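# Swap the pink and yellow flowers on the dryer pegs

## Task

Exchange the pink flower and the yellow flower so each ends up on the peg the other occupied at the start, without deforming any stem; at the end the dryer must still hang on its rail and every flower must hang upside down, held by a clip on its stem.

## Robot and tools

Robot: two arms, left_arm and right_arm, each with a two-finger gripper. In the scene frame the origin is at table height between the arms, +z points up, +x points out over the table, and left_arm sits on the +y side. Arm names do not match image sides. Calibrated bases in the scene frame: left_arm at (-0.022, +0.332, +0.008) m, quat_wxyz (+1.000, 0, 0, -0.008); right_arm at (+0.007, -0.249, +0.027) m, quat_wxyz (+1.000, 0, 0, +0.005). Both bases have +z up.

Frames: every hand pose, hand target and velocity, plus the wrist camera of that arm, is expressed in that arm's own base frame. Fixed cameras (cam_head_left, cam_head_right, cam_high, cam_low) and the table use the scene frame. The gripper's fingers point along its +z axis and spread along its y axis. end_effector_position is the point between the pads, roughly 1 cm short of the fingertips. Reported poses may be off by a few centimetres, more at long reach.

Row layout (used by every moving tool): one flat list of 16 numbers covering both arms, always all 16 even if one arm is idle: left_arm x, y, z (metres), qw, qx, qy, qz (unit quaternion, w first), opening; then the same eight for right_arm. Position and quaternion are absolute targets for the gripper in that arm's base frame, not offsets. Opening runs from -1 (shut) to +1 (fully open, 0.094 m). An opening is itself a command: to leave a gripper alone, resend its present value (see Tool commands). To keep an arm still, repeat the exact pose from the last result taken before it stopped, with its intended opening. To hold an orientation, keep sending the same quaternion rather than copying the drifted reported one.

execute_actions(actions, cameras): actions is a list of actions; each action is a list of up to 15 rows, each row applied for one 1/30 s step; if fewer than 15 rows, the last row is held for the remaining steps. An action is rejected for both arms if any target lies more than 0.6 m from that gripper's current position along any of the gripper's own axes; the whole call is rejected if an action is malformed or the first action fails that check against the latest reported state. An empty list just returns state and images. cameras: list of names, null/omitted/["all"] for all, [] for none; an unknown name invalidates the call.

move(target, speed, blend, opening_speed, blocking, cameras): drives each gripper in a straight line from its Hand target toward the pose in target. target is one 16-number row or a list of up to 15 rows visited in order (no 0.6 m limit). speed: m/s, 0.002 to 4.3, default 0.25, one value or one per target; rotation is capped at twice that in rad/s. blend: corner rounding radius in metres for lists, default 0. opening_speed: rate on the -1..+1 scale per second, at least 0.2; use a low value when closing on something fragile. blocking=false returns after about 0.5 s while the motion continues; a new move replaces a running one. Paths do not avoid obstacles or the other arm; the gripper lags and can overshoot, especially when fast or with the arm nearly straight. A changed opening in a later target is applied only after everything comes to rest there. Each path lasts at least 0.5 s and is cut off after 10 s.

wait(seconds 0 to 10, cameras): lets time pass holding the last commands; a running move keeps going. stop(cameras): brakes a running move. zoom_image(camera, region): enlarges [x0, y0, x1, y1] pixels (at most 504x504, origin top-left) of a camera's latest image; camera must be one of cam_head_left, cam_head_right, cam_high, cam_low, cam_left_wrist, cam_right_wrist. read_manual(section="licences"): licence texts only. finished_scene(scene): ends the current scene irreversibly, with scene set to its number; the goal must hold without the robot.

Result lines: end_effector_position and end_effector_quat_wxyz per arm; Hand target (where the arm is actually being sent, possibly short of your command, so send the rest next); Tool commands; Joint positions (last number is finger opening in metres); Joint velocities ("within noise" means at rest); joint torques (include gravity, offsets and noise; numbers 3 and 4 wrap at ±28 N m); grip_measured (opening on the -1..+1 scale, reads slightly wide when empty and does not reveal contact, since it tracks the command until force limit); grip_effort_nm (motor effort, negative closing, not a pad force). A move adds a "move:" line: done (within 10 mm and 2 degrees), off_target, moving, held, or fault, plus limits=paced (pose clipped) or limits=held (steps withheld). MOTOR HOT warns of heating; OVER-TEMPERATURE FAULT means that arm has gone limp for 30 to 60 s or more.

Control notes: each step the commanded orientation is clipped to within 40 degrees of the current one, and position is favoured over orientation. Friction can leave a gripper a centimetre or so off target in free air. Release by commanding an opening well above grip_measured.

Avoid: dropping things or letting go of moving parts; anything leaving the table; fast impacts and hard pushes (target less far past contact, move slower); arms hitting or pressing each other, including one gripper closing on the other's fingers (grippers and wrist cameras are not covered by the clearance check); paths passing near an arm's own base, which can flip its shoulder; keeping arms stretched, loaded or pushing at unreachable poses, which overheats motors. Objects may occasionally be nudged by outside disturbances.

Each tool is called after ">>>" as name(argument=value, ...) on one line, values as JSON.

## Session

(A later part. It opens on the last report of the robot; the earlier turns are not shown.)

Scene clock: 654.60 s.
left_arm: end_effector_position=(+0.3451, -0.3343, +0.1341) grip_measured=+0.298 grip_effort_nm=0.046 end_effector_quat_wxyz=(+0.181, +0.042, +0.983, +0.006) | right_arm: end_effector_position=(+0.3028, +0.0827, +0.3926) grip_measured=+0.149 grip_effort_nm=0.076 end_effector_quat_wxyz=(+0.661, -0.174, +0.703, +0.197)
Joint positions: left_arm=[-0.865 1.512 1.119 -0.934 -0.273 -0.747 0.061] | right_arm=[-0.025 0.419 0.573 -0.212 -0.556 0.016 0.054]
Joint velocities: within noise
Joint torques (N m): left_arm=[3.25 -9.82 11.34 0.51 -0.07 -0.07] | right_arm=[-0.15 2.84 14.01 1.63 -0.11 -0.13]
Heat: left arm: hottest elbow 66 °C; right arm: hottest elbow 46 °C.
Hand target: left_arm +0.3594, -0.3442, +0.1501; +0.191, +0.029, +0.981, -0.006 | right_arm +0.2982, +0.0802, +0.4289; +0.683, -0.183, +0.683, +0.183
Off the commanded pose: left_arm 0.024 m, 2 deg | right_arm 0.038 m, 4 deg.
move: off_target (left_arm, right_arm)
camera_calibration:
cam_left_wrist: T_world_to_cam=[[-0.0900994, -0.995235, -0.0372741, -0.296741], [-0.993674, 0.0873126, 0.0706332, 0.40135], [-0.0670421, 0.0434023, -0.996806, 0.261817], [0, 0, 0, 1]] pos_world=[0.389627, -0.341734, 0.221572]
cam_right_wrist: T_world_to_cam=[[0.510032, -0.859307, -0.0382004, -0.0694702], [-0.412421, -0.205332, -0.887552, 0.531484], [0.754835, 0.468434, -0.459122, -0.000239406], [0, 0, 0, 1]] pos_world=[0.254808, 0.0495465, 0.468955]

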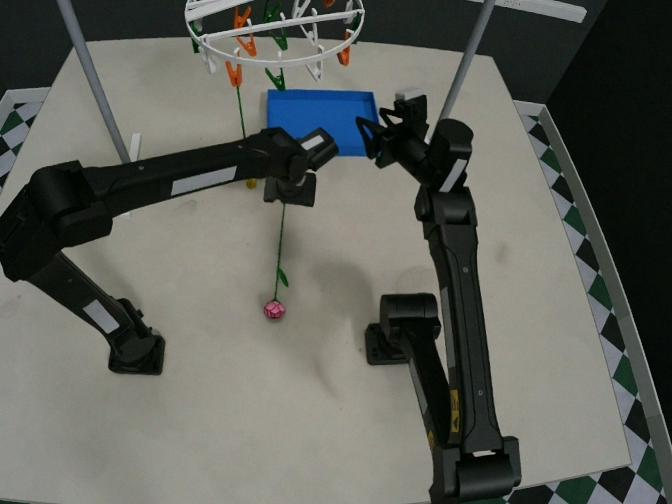

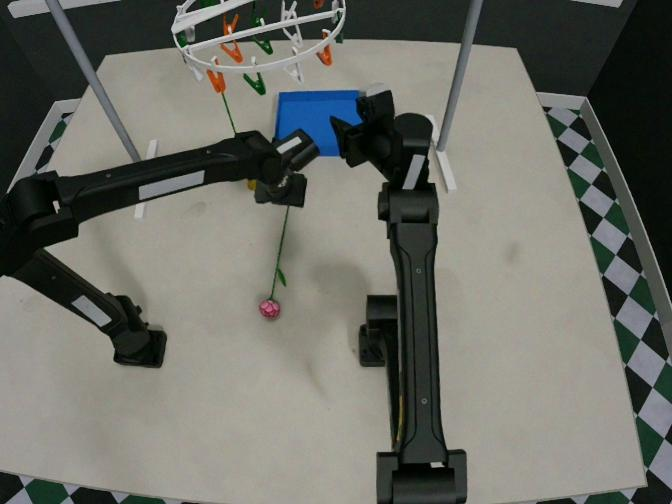

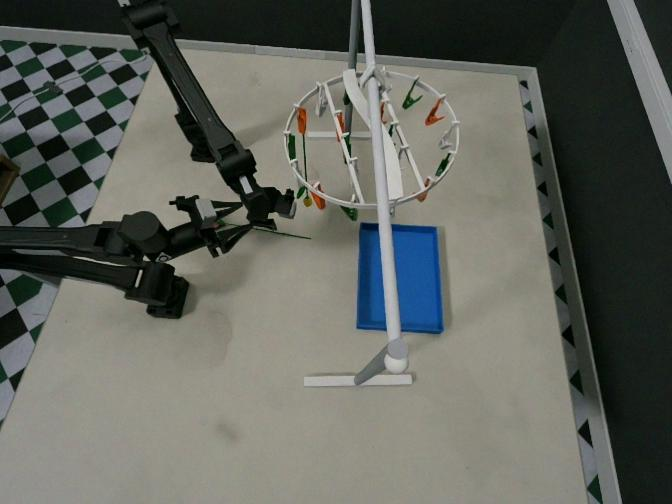

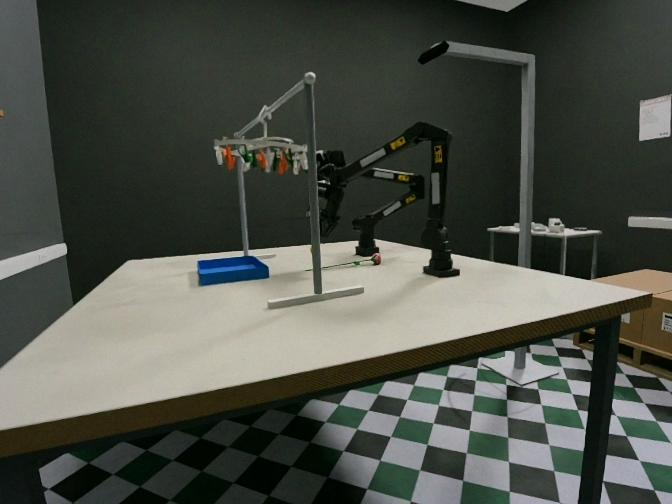

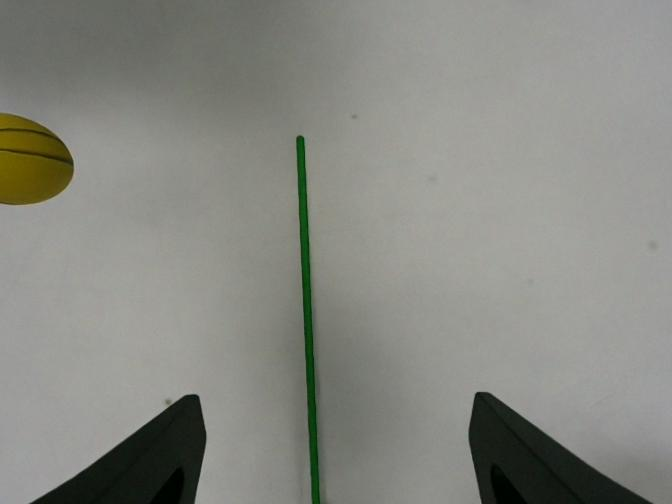

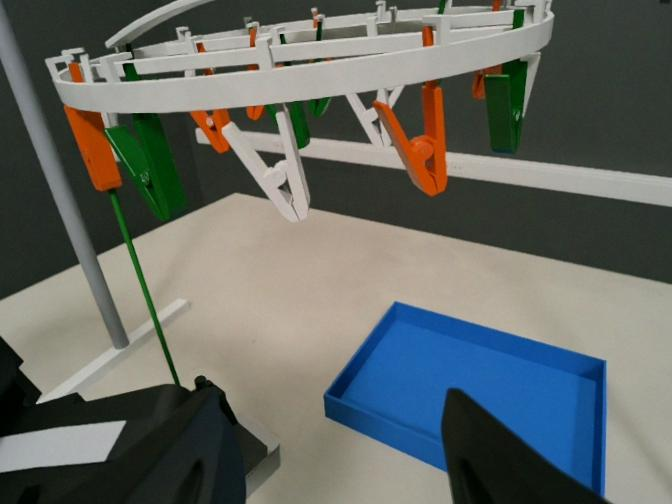

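>>> move(target=[0.370,-0.322,0.065,0.1907,0.0291,0.9812,-0.0057,0.1,0.30,0.08,0.43,0.683,-0.183,0.683,0.183,0.15], speed=0.1, cameras=["cam_left_wrist","cam_head_left","cam_low"])

Scene clock: 663.83 s.
left_arm: end_effector_position=(+0.3646, -0.3221, +0.0695) grip_measured=+0.102 grip_effort_nm=-0.120 end_effector_quat_wxyz=(+0.190, +0.028, +0.981, -0.005) | right_arm: end_effector_position=(+0.3025, +0.0826, +0.3926) grip_measured=+0.149 grip_effort_nm=0.076 end_effector_quat_wxyz=(+0.661, -0.174, +0.703, +0.197)
Joint positions: left_arm=[-0.813 1.589 1.014 -0.711 -0.259 -0.718 0.052] | right_arm=[-0.026 0.418 0.573 -0.213 -0.557 0.016 0.054]
Joint velocities: within noise
Joint torques (N m): left_arm=[3.19 -9.99 7.24 1.61 -0.06 0.18] | right_arm=[-0.15 2.78 14.02 1.7 -0.11 -0.12]
Heat: left arm: hottest elbow 63 °C; right arm: hottest elbow 48 °C.
Hand target: left_arm +0.3699, -0.3219, +0.0650; +0.191, +0.029, +0.981, -0.006 | right_arm +0.2982, +0.0801, +0.4289; +0.683, -0.183, +0.683, +0.183
Off the commanded pose: left_arm 0.007 m, 0 deg | right_arm 0.038 m, 4 deg.
move: off_target (right_arm)
camera_calibration:
cam_left_wrist: T_world_to_cam=[[-0.0682359, -0.997614, -0.0105237, -0.29584], [-0.996365, 0.0676037, 0.051834, 0.420097], [-0.0509988, 0.0140223, -0.9986, 0.183029], [0, 0, 0, 1]] pos_world=[0.407717, -0.3261, 0.157885]
Images, in order (width x height): cam_head_left 672x504, cam_low 672x504, cam_left_wrist 672x504.

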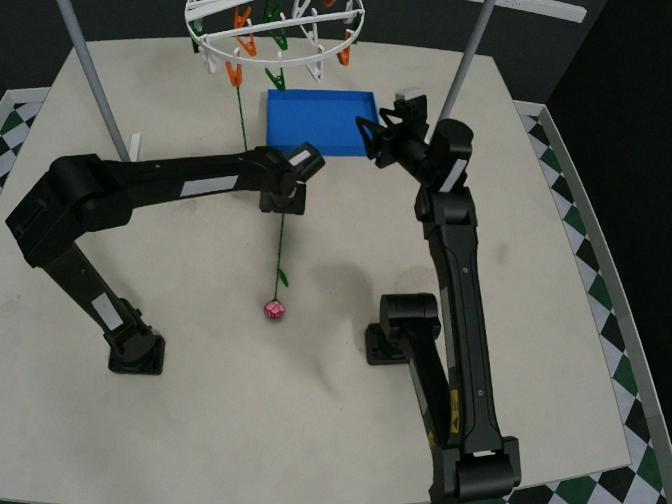

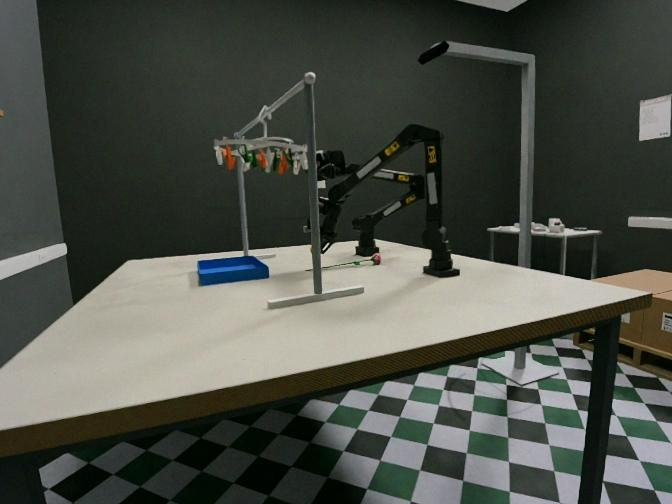

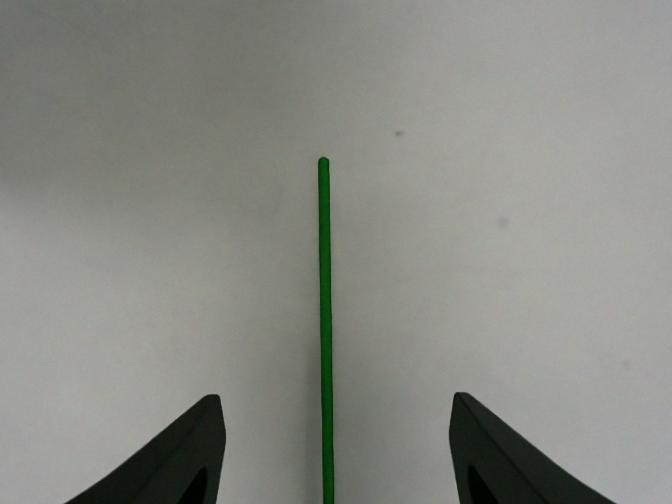

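>>> move(target=[0.361,-0.317,0.010,0.1907,0.0291,0.9812,-0.0057,0.1,0.30,0.08,0.43,0.683,-0.183,0.683,0.183,0.15], speed=0.06, cameras=["cam_left_wrist","cam_low"])

Scene clock: 668.33 s.
left_arm: end_effector_position=(+0.3585, -0.3157, +0.0153) grip_measured=+0.102 grip_effort_nm=-0.120 end_effector_quat_wxyz=(+0.190, +0.029, +0.981, -0.005) | right_arm: end_effector_position=(+0.3025, +0.0826, +0.3926) grip_measured=+0.149 grip_effort_nm=0.071 end_effector_quat_wxyz=(+0.661, -0.174, +0.703, +0.197)
Joint positions: left_arm=[-0.813 1.663 0.93 -0.553 -0.259 -0.718 0.052] | right_arm=[-0.026 0.418 0.573 -0.213 -0.557 0.016 0.054]
Joint velocities: within noise
Joint torques (N m): left_arm=[2.73 -10.11 6.39 1.62 -0.13 0.09] | right_arm=[-0.21 3.08 14.04 1.7 -0.11 -0.12]
Heat: left arm: hottest elbow 62 °C; right arm: hottest elbow 48 °C.
Hand target: left_arm +0.3609, -0.3169, +0.0101; +0.191, +0.029, +0.981, -0.006 | right_arm +0.2982, +0.0801, +0.4289; +0.683, -0.183, +0.683, +0.183
Off the commanded pose: left_arm 0.006 m, 0 deg | right_arm 0.038 m, 4 deg.
move: off_target (right_arm)
camera_calibration:
cam_left_wrist: T_world_to_cam=[[-0.0689371, -0.997566, -0.0105079, -0.290147], [-0.996327, 0.0683076, 0.0516381, 0.41663], [-0.0507947, 0.014029, -0.998611, 0.128326], [0, 0, 0, 1]] pos_world=[0.401616, -0.3197, 0.103584]
Images, in order (width x height): cam_low 672x504, cam_left_wrist 672x504.

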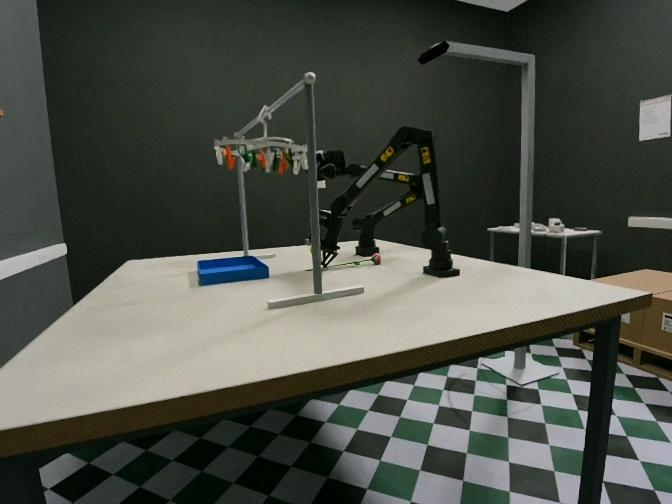

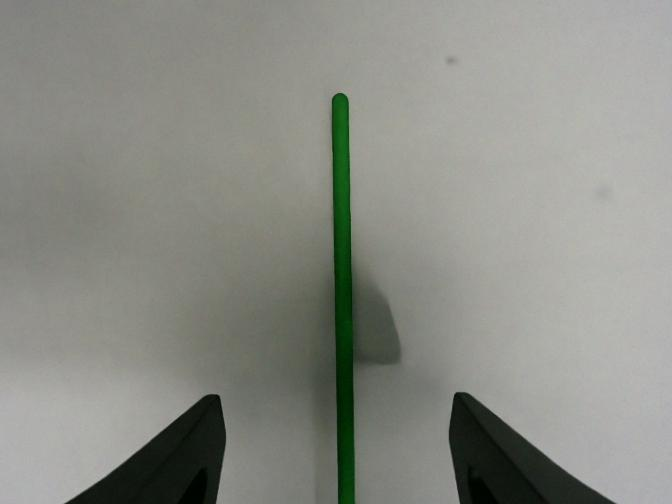

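>>> move(target=[0.3615,-0.3185,0.002,0.1907,0.0291,0.9812,-0.0057,0.1,0.30,0.08,0.43,0.683,-0.183,0.683,0.183,0.15], speed=0.03, cameras=["cam_left_wrist","cam_low"])

>>> zoom_image(camera="cam_low", region=[300, 230, 360, 280])

Scene clock: 672.87 s.
left_arm: end_effector_position=(+0.3604, -0.3177, +0.0088) grip_measured=+0.102 grip_effort_nm=-0.120 end_effector_quat_wxyz=(+0.191, +0.028, +0.981, -0.006) | right_arm: end_effector_position=(+0.3025, +0.0826, +0.3926) grip_measured=+0.149 grip_effort_nm=0.071 end_effector_quat_wxyz=(+0.661, -0.174, +0.703, +0.197)
Joint positions: left_arm=[-0.813 1.68 0.93 -0.532 -0.259 -0.718 0.052] | right_arm=[-0.026 0.418 0.573 -0.213 -0.557 0.016 0.054]
Joint velocities: within noise
Joint torques (N m): left_arm=[2.55 -10.11 6.15 1.63 -0.14 0.08] | right_arm=[-0.03 2.84 14.04 1.7 -0.1 -0.12]
Heat: left arm: hottest elbow 60 °C; right arm: hottest elbow 49 °C.
Hand target: left_arm +0.3614, -0.3183, +0.0021; +0.191, +0.029, +0.981, -0.006 | right_arm +0.2982, +0.0801, +0.4289; +0.683, -0.183, +0.683, +0.183
Off the commanded pose: left_arm 0.007 m, 0 deg | right_arm 0.038 m, 4 deg.
move: off_target (right_arm)
camera_calibration:
cam_left_wrist: T_world_to_cam=[[-0.0689133, -0.997589, -0.00817745, -0.292131], [-0.996448, 0.0684322, 0.0490742, 0.419106], [-0.0483963, 0.0115303, -0.998762, 0.12039], [0, 0, 0, 1]] pos_world=[0.403312, -0.321495, 0.0972849]
Images, in order (width x height): cam_low 672x504, cam_left_wrist 672x504.

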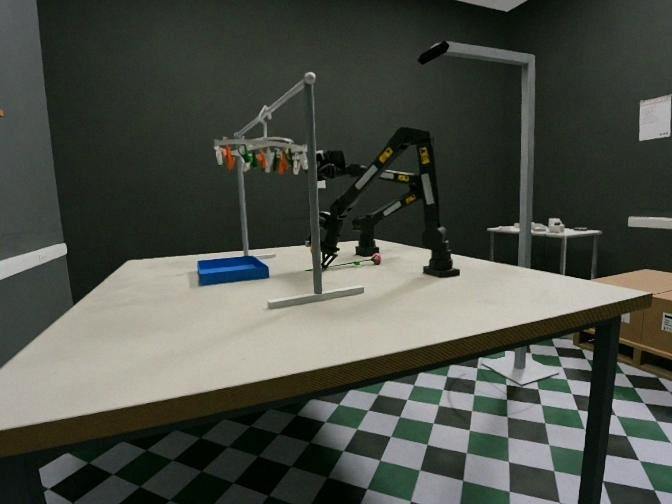

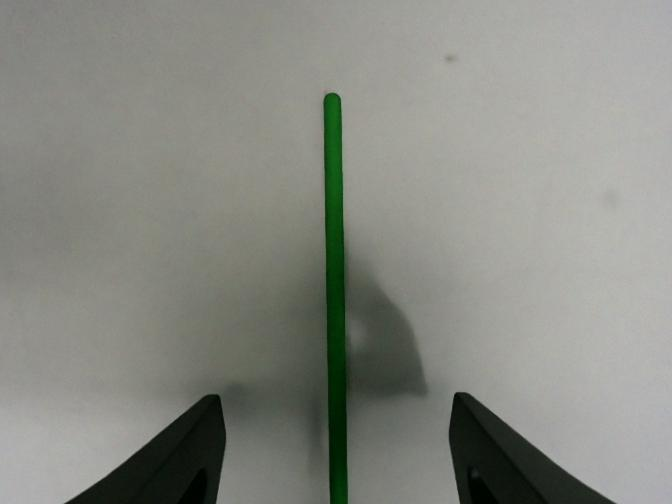

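Scaled by 8.400 from the camera's 672x504 image, which has a finer 960x720 frame.

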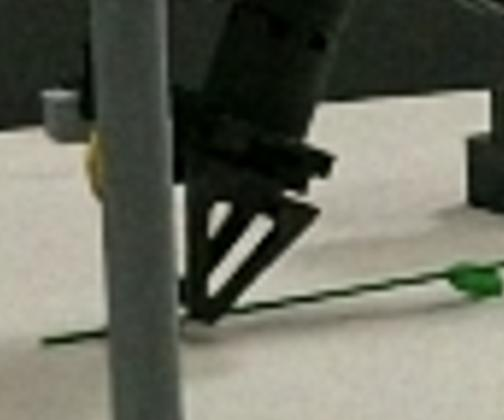

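>>> move(target=[0.3615,-0.3185,-0.004,0.1907,0.0291,0.9812,-0.0057,0.1,0.30,0.08,0.43,0.683,-0.183,0.683,0.183,0.15], speed=0.02, cameras=["cam_left_wrist"])

Scene clock: 675.50 s.
left_arm: end_effector_position=(+0.3602, -0.3175, +0.0026) grip_measured=+0.102 grip_effort_nm=-0.115 end_effector_quat_wxyz=(+0.191, +0.028, +0.981, -0.006) | right_arm: end_effector_position=(+0.3025, +0.0826, +0.3926) grip_measured=+0.149 grip_effort_nm=0.071 end_effector_quat_wxyz=(+0.661, -0.174, +0.703, +0.197)
Joint positions: left_arm=[-0.813 1.692 0.925 -0.515 -0.259 -0.718 0.052] | right_arm=[-0.026 0.418 0.573 -0.213 -0.557 0.016 0.054]
Joint velocities: within noise
Joint torques (N m): left_arm=[2.67 -10.17 6.12 1.57 -0.14 0.07] | right_arm=[-0.09 2.78 14.01 1.68 -0.11 -0.13]
Heat: left arm: hottest elbow 60 °C; right arm: hottest elbow 50 °C.
Hand target: left_arm +0.3614, -0.3184, -0.0039; +0.191, +0.029, +0.981, -0.006 | right_arm +0.2982, +0.0801, +0.4289; +0.683, -0.183, +0.683, +0.183
Off the commanded pose: left_arm 0.007 m, 0 deg | right_arm 0.038 m, 4 deg.
move: off_target (right_arm)
camera_calibration:
cam_left_wrist: T_world_to_cam=[[-0.0689397, -0.997583, -0.00874105, -0.291934], [-0.996422, 0.0684248, 0.0496131, 0.419141], [-0.048895, 0.0121301, -0.99873, 0.114477], [0, 0, 0, 1]] pos_world=[0.403113, -0.321296, 0.0909847]
Images, in order (width x height): cam_left_wrist 672x504.

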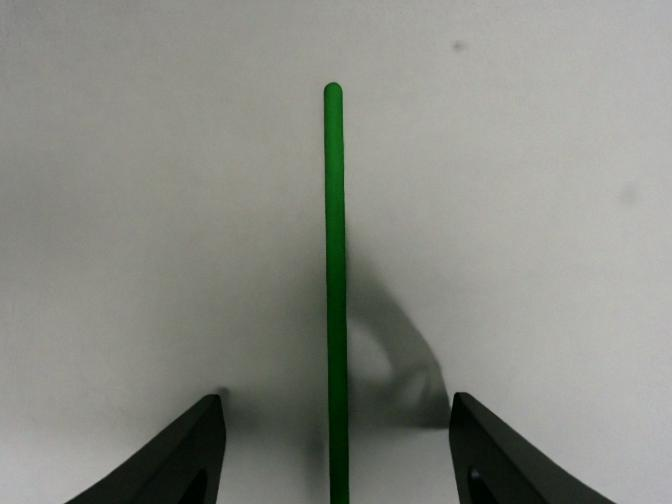

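>>> move(target=[[0.3615,-0.3185,-0.004,0.1907,0.0291,0.9812,-0.0057,-0.86,0.30,0.08,0.43,0.683,-0.183,0.683,0.183,0.15],[0.3615,-0.3185,-0.004,0.1907,0.0291,0.9812,-0.0057,-0.97,0.30,0.08,0.43,0.683,-0.183,0.683,0.183,0.15]], opening_speed=0.35, cameras=["cam_left_wrist"])

Scene clock: 682.67 s.
left_arm: end_effector_position=(+0.3602, -0.3175, +0.0026) grip_measured=-0.964 grip_effort_nm=-1.009 end_effector_quat_wxyz=(+0.191, +0.028, +0.981, -0.006) | right_arm: end_effector_position=(+0.3025, +0.0826, +0.3926) grip_measured=+0.149 grip_effort_nm=0.076 end_effector_quat_wxyz=(+0.661, -0.174, +0.703, +0.197)
Joint positions: left_arm=[-0.813 1.692 0.925 -0.515 -0.259 -0.718 0.002] | right_arm=[-0.026 0.418 0.573 -0.213 -0.557 0.016 0.054]
Joint velocities: within noise
Joint torques (N m): left_arm=[2.61 -10.11 6.12 1.62 -0.14 0.08] | right_arm=[-0.03 2.84 14.05 1.69 -0.11 -0.12]
Heat: left arm: hottest elbow 58 °C; right arm: hottest elbow 51 °C.
Hand target: left_arm +0.3614, -0.3184, -0.0039; +0.191, +0.029, +0.981, -0.006 | right_arm +0.2982, +0.0801, +0.4289; +0.683, -0.183, +0.683, +0.183
Off the commanded pose: left_arm 0.007 m, 0 deg | right_arm 0.038 m, 4 deg.
move: off_target (right_arm)
camera_calibration:
cam_left_wrist: T_world_to_cam=[[-0.0689265, -0.997586, -0.00845582, -0.292058], [-0.996433, 0.0684281, 0.0493934, 0.419268], [-0.0486956, 0.0118302, -0.998744, 0.114407], [0, 0, 0, 1]] pos_world=[0.403213, -0.321396, 0.0910848]
Images, in order (width x height): cam_left_wrist 672x504.

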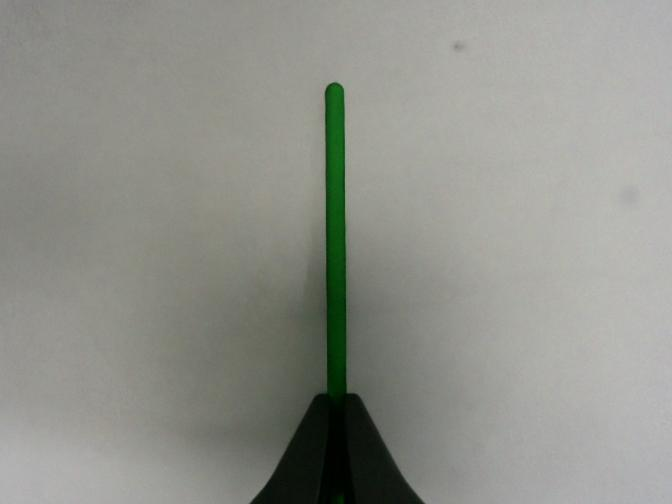

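>>> move(target=[[0.355,-0.31,0.18,0.1907,0.0291,0.9812,-0.0057,-0.97,0.30,0.08,0.43,0.683,-0.183,0.683,0.183,0.15],[0.33,-0.285,0.32,0.5307,0.1319,0.8330,-0.0840,-0.97,0.30,0.08,0.43,0.683,-0.183,0.683,0.183,0.15]], speed=0.1, blend=0.03)

Scene clock: 699.13 s.
left_arm: end_effector_position=(+0.3324, -0.2816, +0.3097) grip_measured=-0.967 grip_effort_nm=-1.067 end_effector_quat_wxyz=(+0.519, +0.130, +0.841, -0.075) | right_arm: end_effector_position=(+0.3023, +0.0826, +0.3928) grip_measured=+0.149 grip_effort_nm=0.076 end_effector_quat_wxyz=(+0.661, -0.174, +0.703, +0.197)
Joint positions: left_arm=[-0.905 0.958 0.817 -0.409 -0.536 -0.293 0.002] | right_arm=[-0.026 0.417 0.573 -0.214 -0.557 0.016 0.054]
Joint velocities: within noise
Joint torques (N m): left_arm=[1.79 -5.48 9.14 2.76 -0.19 0.21] | right_arm=[-0.21 2.9 13.97 1.69 -0.1 -0.12]
Heat: left arm: hottest elbow 56 °C; right arm: hottest elbow 53 °C.
Hand target: left_arm +0.3299, -0.2849, +0.3201; +0.531, +0.132, +0.833, -0.084 | right_arm +0.2981, +0.0801, +0.4290; +0.683, -0.183, +0.683, +0.183
Off the commanded pose: left_arm 0.011 m, 2 deg | right_arm 0.037 m, 4 deg.
move: off_target (left_arm, right_arm)
camera_calibration:
cam_left_wrist: T_world_to_cam=[[-0.297574, -0.954402, -0.0238194, -0.16259], [-0.743772, 0.247399, -0.620965, 0.54793], [0.598543, -0.167067, -0.783477, 0.0870177], [0, 0, 0, 1]] pos_world=[0.307069, -0.276196, 0.404549]
cam_right_wrist: T_world_to_cam=[[0.510014, -0.859324, -0.0380516, -0.0693068], [-0.412097, -0.205273, -0.887716, 0.531385], [0.755024, 0.468428, -0.458817, 0.000161633], [0, 0, 0, 1]] pos_world=[0.254208, 0.0494464, 0.469156]

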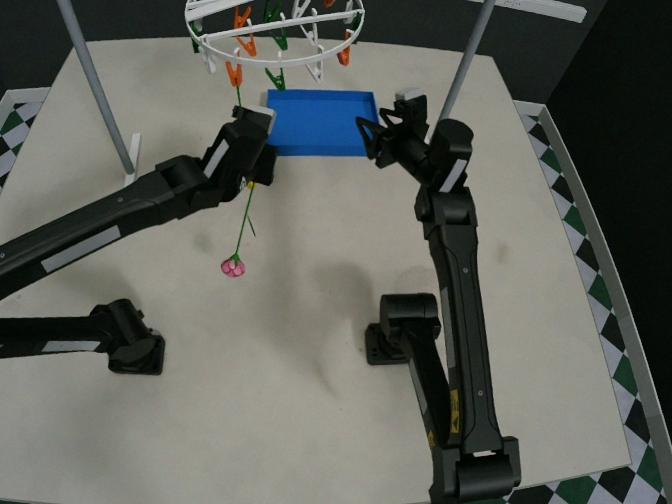

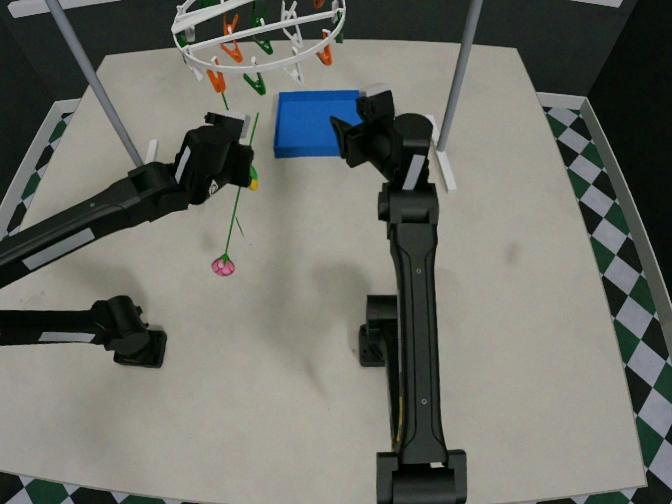

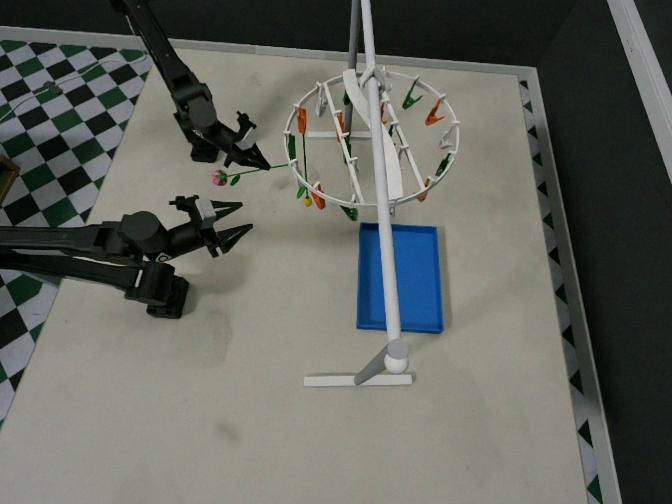

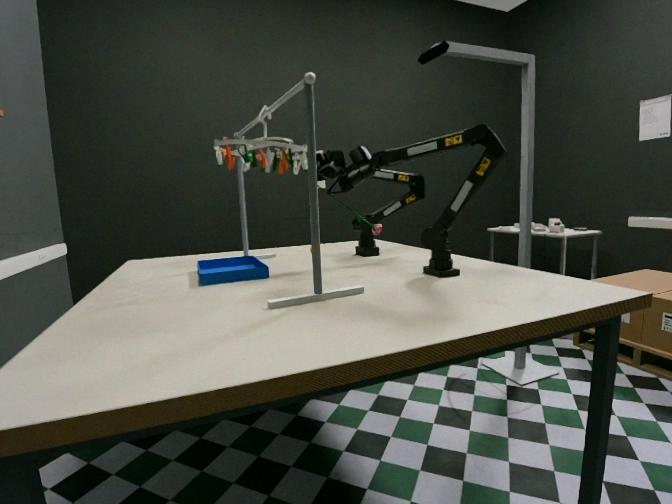

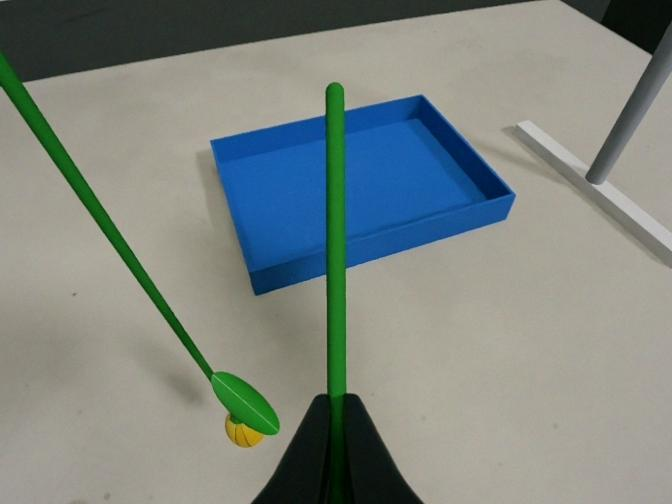

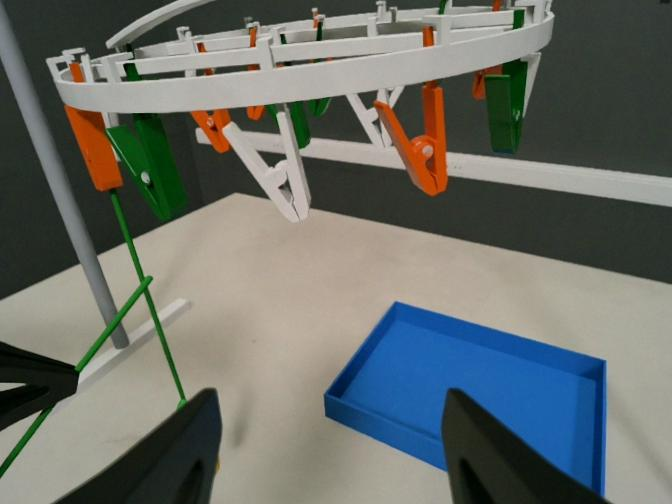

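>>> move(target=[0.32,-0.285,0.37,0.7953,0.1660,0.5264,-0.2508,-0.97,0.373,0.075,0.463,0.683,-0.183,0.683,0.183,0.15], speed=0.1)

Scene clock: 710.00 s.
left_arm: end_effector_position=(+0.3164, -0.2871, +0.3694) grip_measured=-0.967 grip_effort_nm=-1.062 end_effector_quat_wxyz=(+0.790, +0.167, +0.531, -0.257) | right_arm: end_effector_position=(+0.3686, +0.0782, +0.4235) grip_measured=+0.149 grip_effort_nm=0.076 end_effector_quat_wxyz=(+0.657, -0.172, +0.707, +0.198)
Joint positions: left_arm=[-0.804 1.032 0.434 0.995 -0.171 0.062 0.002] | right_arm=[-0.038 0.665 0.721 -0.126 -0.569 0.016 0.054]
Joint velocities: within noise
Joint torques (N m): left_arm=[3.31 -3.08 7.69 2.67 0.19 0.18] | right_arm=[-0.15 0.67 14.23 2.58 -0.11 -0.14]
Heat: left arm: hottest elbow 55 °C; right arm: hottest elbow 55 °C.
Hand target: left_arm +0.3199, -0.2850, +0.3699; +0.795, +0.166, +0.527, -0.251 | right_arm +0.3704, +0.0748, +0.4619; +0.683, -0.183, +0.683, +0.183
Off the commanded pose: left_arm 0.004 m, 1 deg | right_arm 0.040 m, 5 deg.
move: off_target (right_arm)
camera_calibration:
cam_left_wrist: T_world_to_cam=[[-0.575187, -0.81802, -0.00189532, -0.0522885], [-0.034343, 0.0264629, -0.99906, 0.426297], [0.817301, -0.574581, -0.0433144, -0.317064], [0, 0, 0, 1]] pos_world=[0.243701, -0.236233, 0.412064]
cam_right_wrist: T_world_to_cam=[[0.509505, -0.859289, -0.0450186, -0.102658], [-0.423004, -0.204568, -0.882734, 0.586949], [0.749314, 0.468801, -0.467711, -0.027919], [0, 0, 0, 1]] pos_world=[0.321507, 0.0449465, 0.500441]

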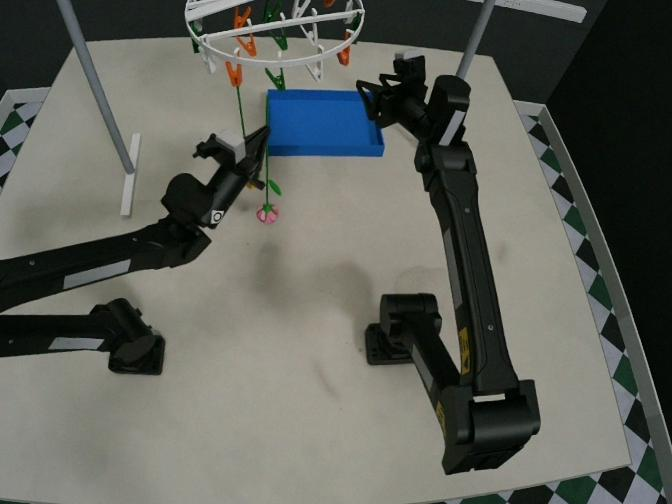

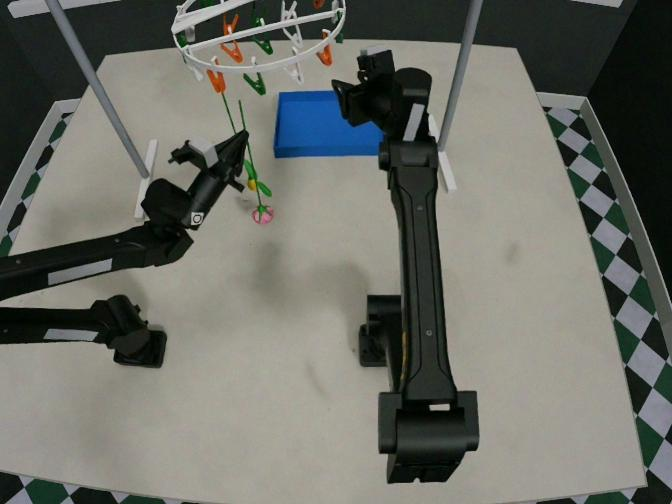

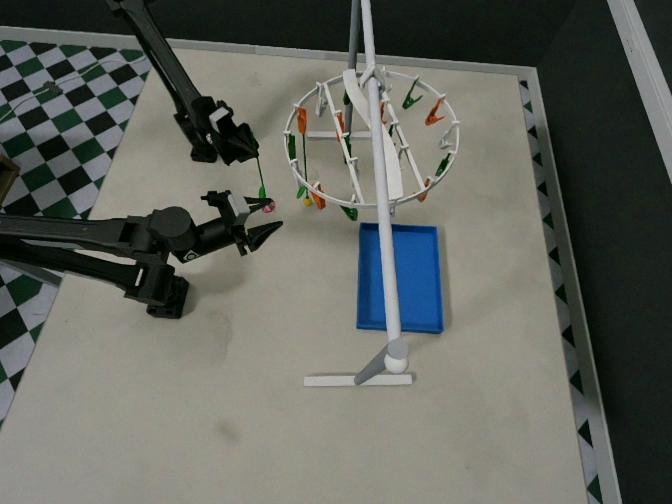

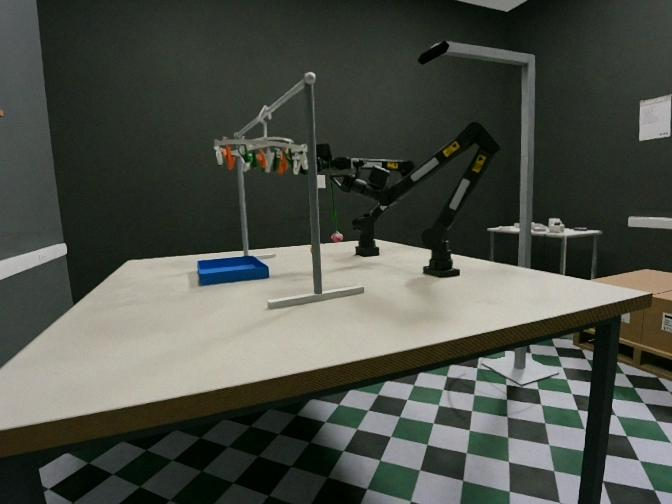

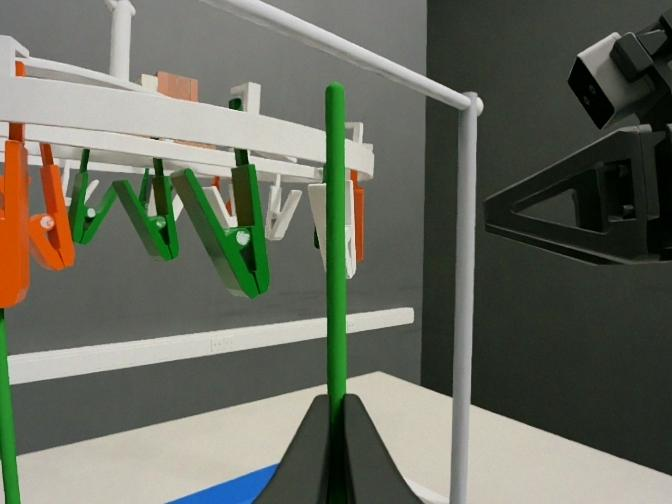

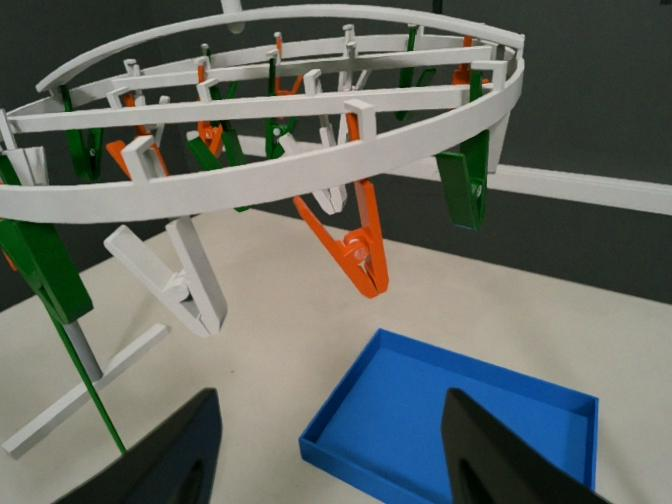

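>>> zoom_image(camera="cam_right_wrist", region=[270, 130, 430, 310])

Scaled by 2.800 from the camera's 672x504 image, which has a finer 960x720 frame.

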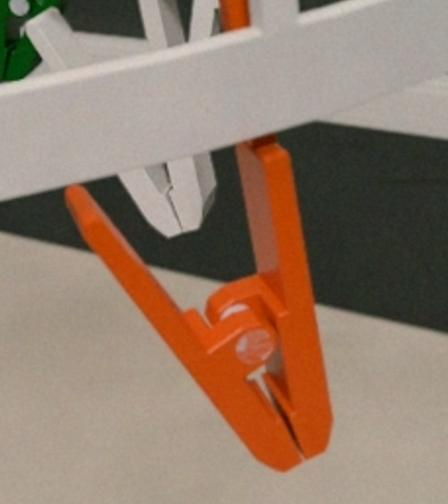

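>>> move(target=[0.32,-0.285,0.37,0.7953,0.1660,0.5264,-0.2508,-0.97,0.441,0.112,0.471,0.683,-0.183,0.683,0.183,0.15], speed=0.08, cameras=["cam_right_wrist","cam_head_left","cam_low"])

>>> zoom_image(camera="cam_low", region=[200, 90, 400, 290])

Scene clock: 725.37 s.
left_arm: end_effector_position=(+0.3165, -0.2870, +0.3694) grip_measured=-0.967 grip_effort_nm=-1.062 end_effector_quat_wxyz=(+0.790, +0.167, +0.531, -0.257) | right_arm: end_effector_position=(+0.4351, +0.1069, +0.4317) grip_measured=+0.149 grip_effort_nm=0.076 end_effector_quat_wxyz=(+0.658, -0.170, +0.709, +0.190)
Joint positions: left_arm=[-0.804 1.033 0.434 0.996 -0.171 0.062 0.002] | right_arm=[0.079 0.875 0.83 -0.024 -0.436 0.016 0.054]
Joint velocities: within noise
Joint torques (N m): left_arm=[3.25 -3.08 7.69 2.63 0.17 0.17] | right_arm=[1.61 -2.9 14.23 2.71 0.05 -0.11]
Heat: left arm: hottest elbow 54 °C; right arm: hottest elbow 55 °C.
Hand target: left_arm +0.3199, -0.2849, +0.3700; +0.795, +0.166, +0.527, -0.251 | right_arm +0.4381, +0.1112, +0.4698; +0.683, -0.183, +0.683, +0.183
Off the commanded pose: left_arm 0.004 m, 1 deg | right_arm 0.040 m, 4 deg.
move: off_target (right_arm)
camera_calibration:
cam_right_wrist: T_world_to_cam=[[0.495989, -0.867564, -0.0364317, -0.108379], [-0.425086, -0.206011, -0.881397, 0.628609], [0.757163, 0.45265, -0.470969, -0.0876016], [0, 0, 0, 1]] pos_world=[0.387297, 0.0751271, 0.508848]
Images, in order (width x height): cam_head_left 672x504, cam_low 672x504, cam_right_wrist 672x504.

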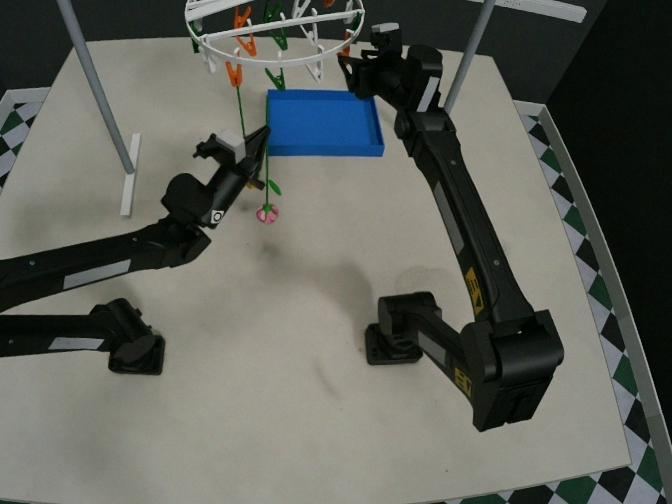

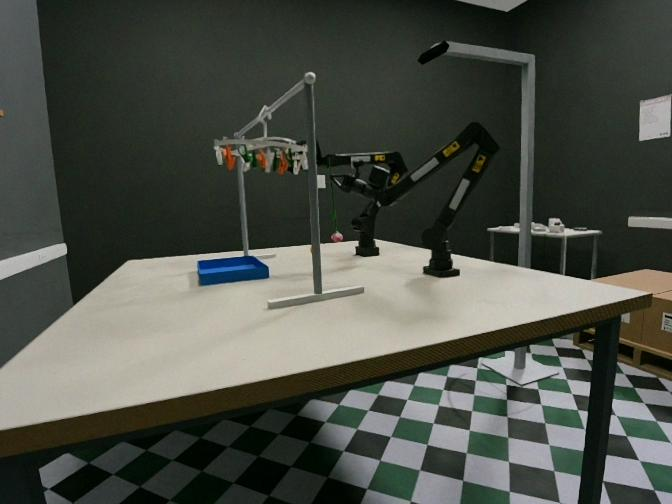

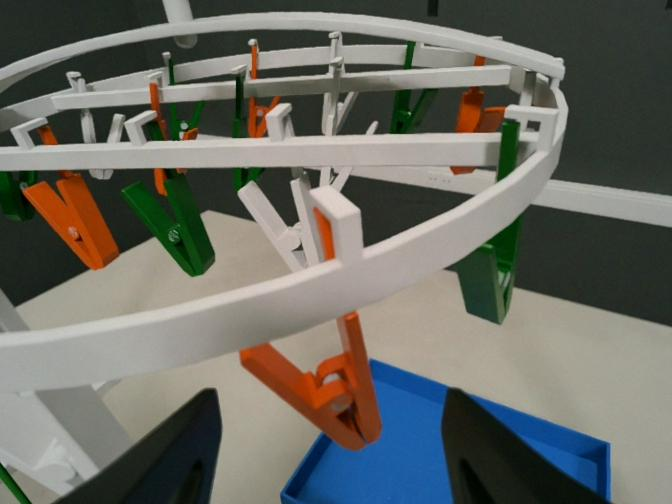

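Scaled by 2.520 from the camera's 672x504 image, which has a finer 960x720 frame.

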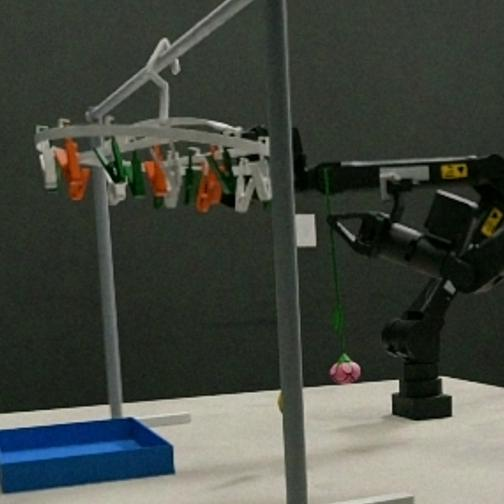

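>>> move(target=[0.32,-0.285,0.37,0.7953,0.1660,0.5264,-0.2508,-0.97,0.444,0.123,0.468,0.6941,-0.2302,0.6685,0.1349,0.12], speed=0.06, cameras=["cam_right_wrist","cam_head_left","cam_low"])

Scene clock: 743.57 s.
left_arm: end_effector_position=(+0.3166, -0.2871, +0.3692) grip_measured=-0.967 grip_effort_nm=-1.062 end_effector_quat_wxyz=(+0.790, +0.167, +0.531, -0.257) | right_arm: end_effector_position=(+0.4376, +0.1176, +0.4302) grip_measured=+0.121 grip_effort_nm=-0.085 end_effector_quat_wxyz=(+0.670, -0.219, +0.694, +0.143)
Joint positions: left_arm=[-0.804 1.033 0.434 0.996 -0.171 0.062 0.002] | right_arm=[0.115 0.886 0.83 -0.01 -0.399 -0.122 0.053]
Joint velocities: within noise
Joint torques (N m): left_arm=[3.31 -3.02 7.71 2.63 0.17 0.17] | right_arm=[1.44 -3.02 14.11 2.59 0.04 -0.11]
Heat: left arm: hottest elbow 53 °C; right arm: hottest elbow 62 °C.
Hand target: left_arm +0.3199, -0.2850, +0.3699; +0.795, +0.166, +0.527, -0.251 | right_arm +0.4414, +0.1222, +0.4670; +0.694, -0.230, +0.669, +0.135
Off the commanded pose: left_arm 0.004 m, 1 deg | right_arm 0.039 m, 4 deg.
move: off_target (right_arm)
camera_calibration:
cam_right_wrist: T_world_to_cam=[[0.500649, -0.859328, 0.104434, -0.164096], [-0.360054, -0.316428, -0.87763, 0.613515], [0.787218, 0.401783, -0.467824, -0.103589], [0, 0, 0, 1]] pos_world=[0.3846, 0.0947408, 0.507115]
Images, in order (width x height): cam_head_left 672x504, cam_low 672x504, cam_right_wrist 672x504.

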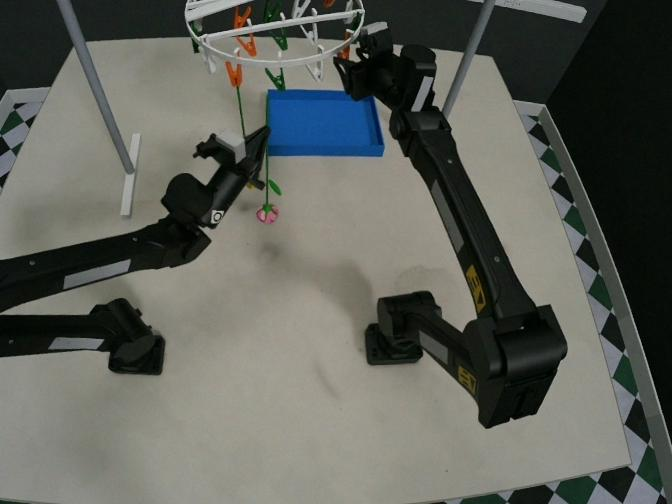

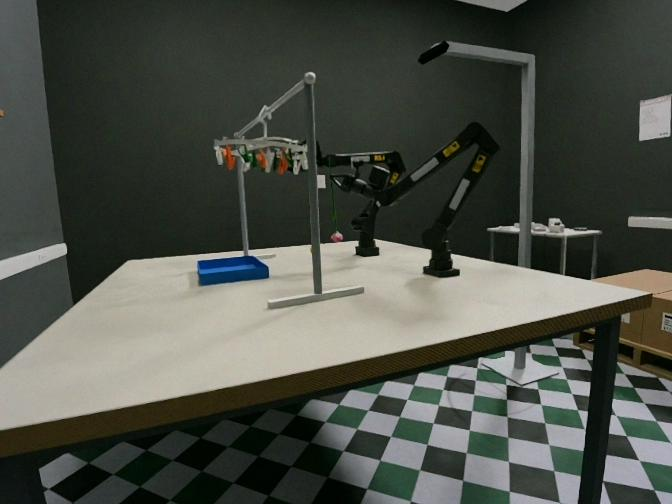

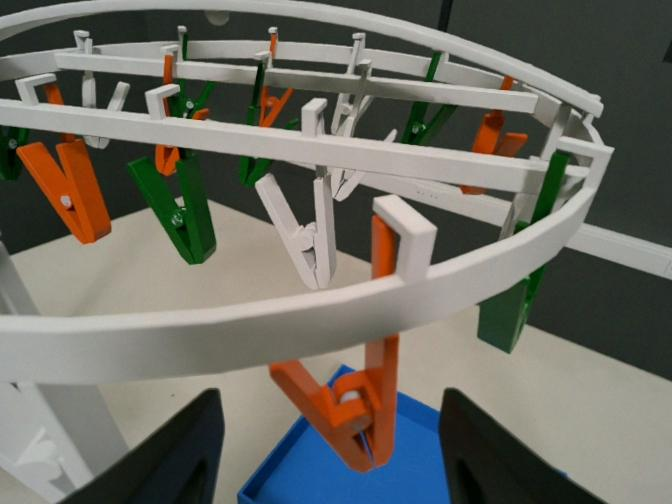

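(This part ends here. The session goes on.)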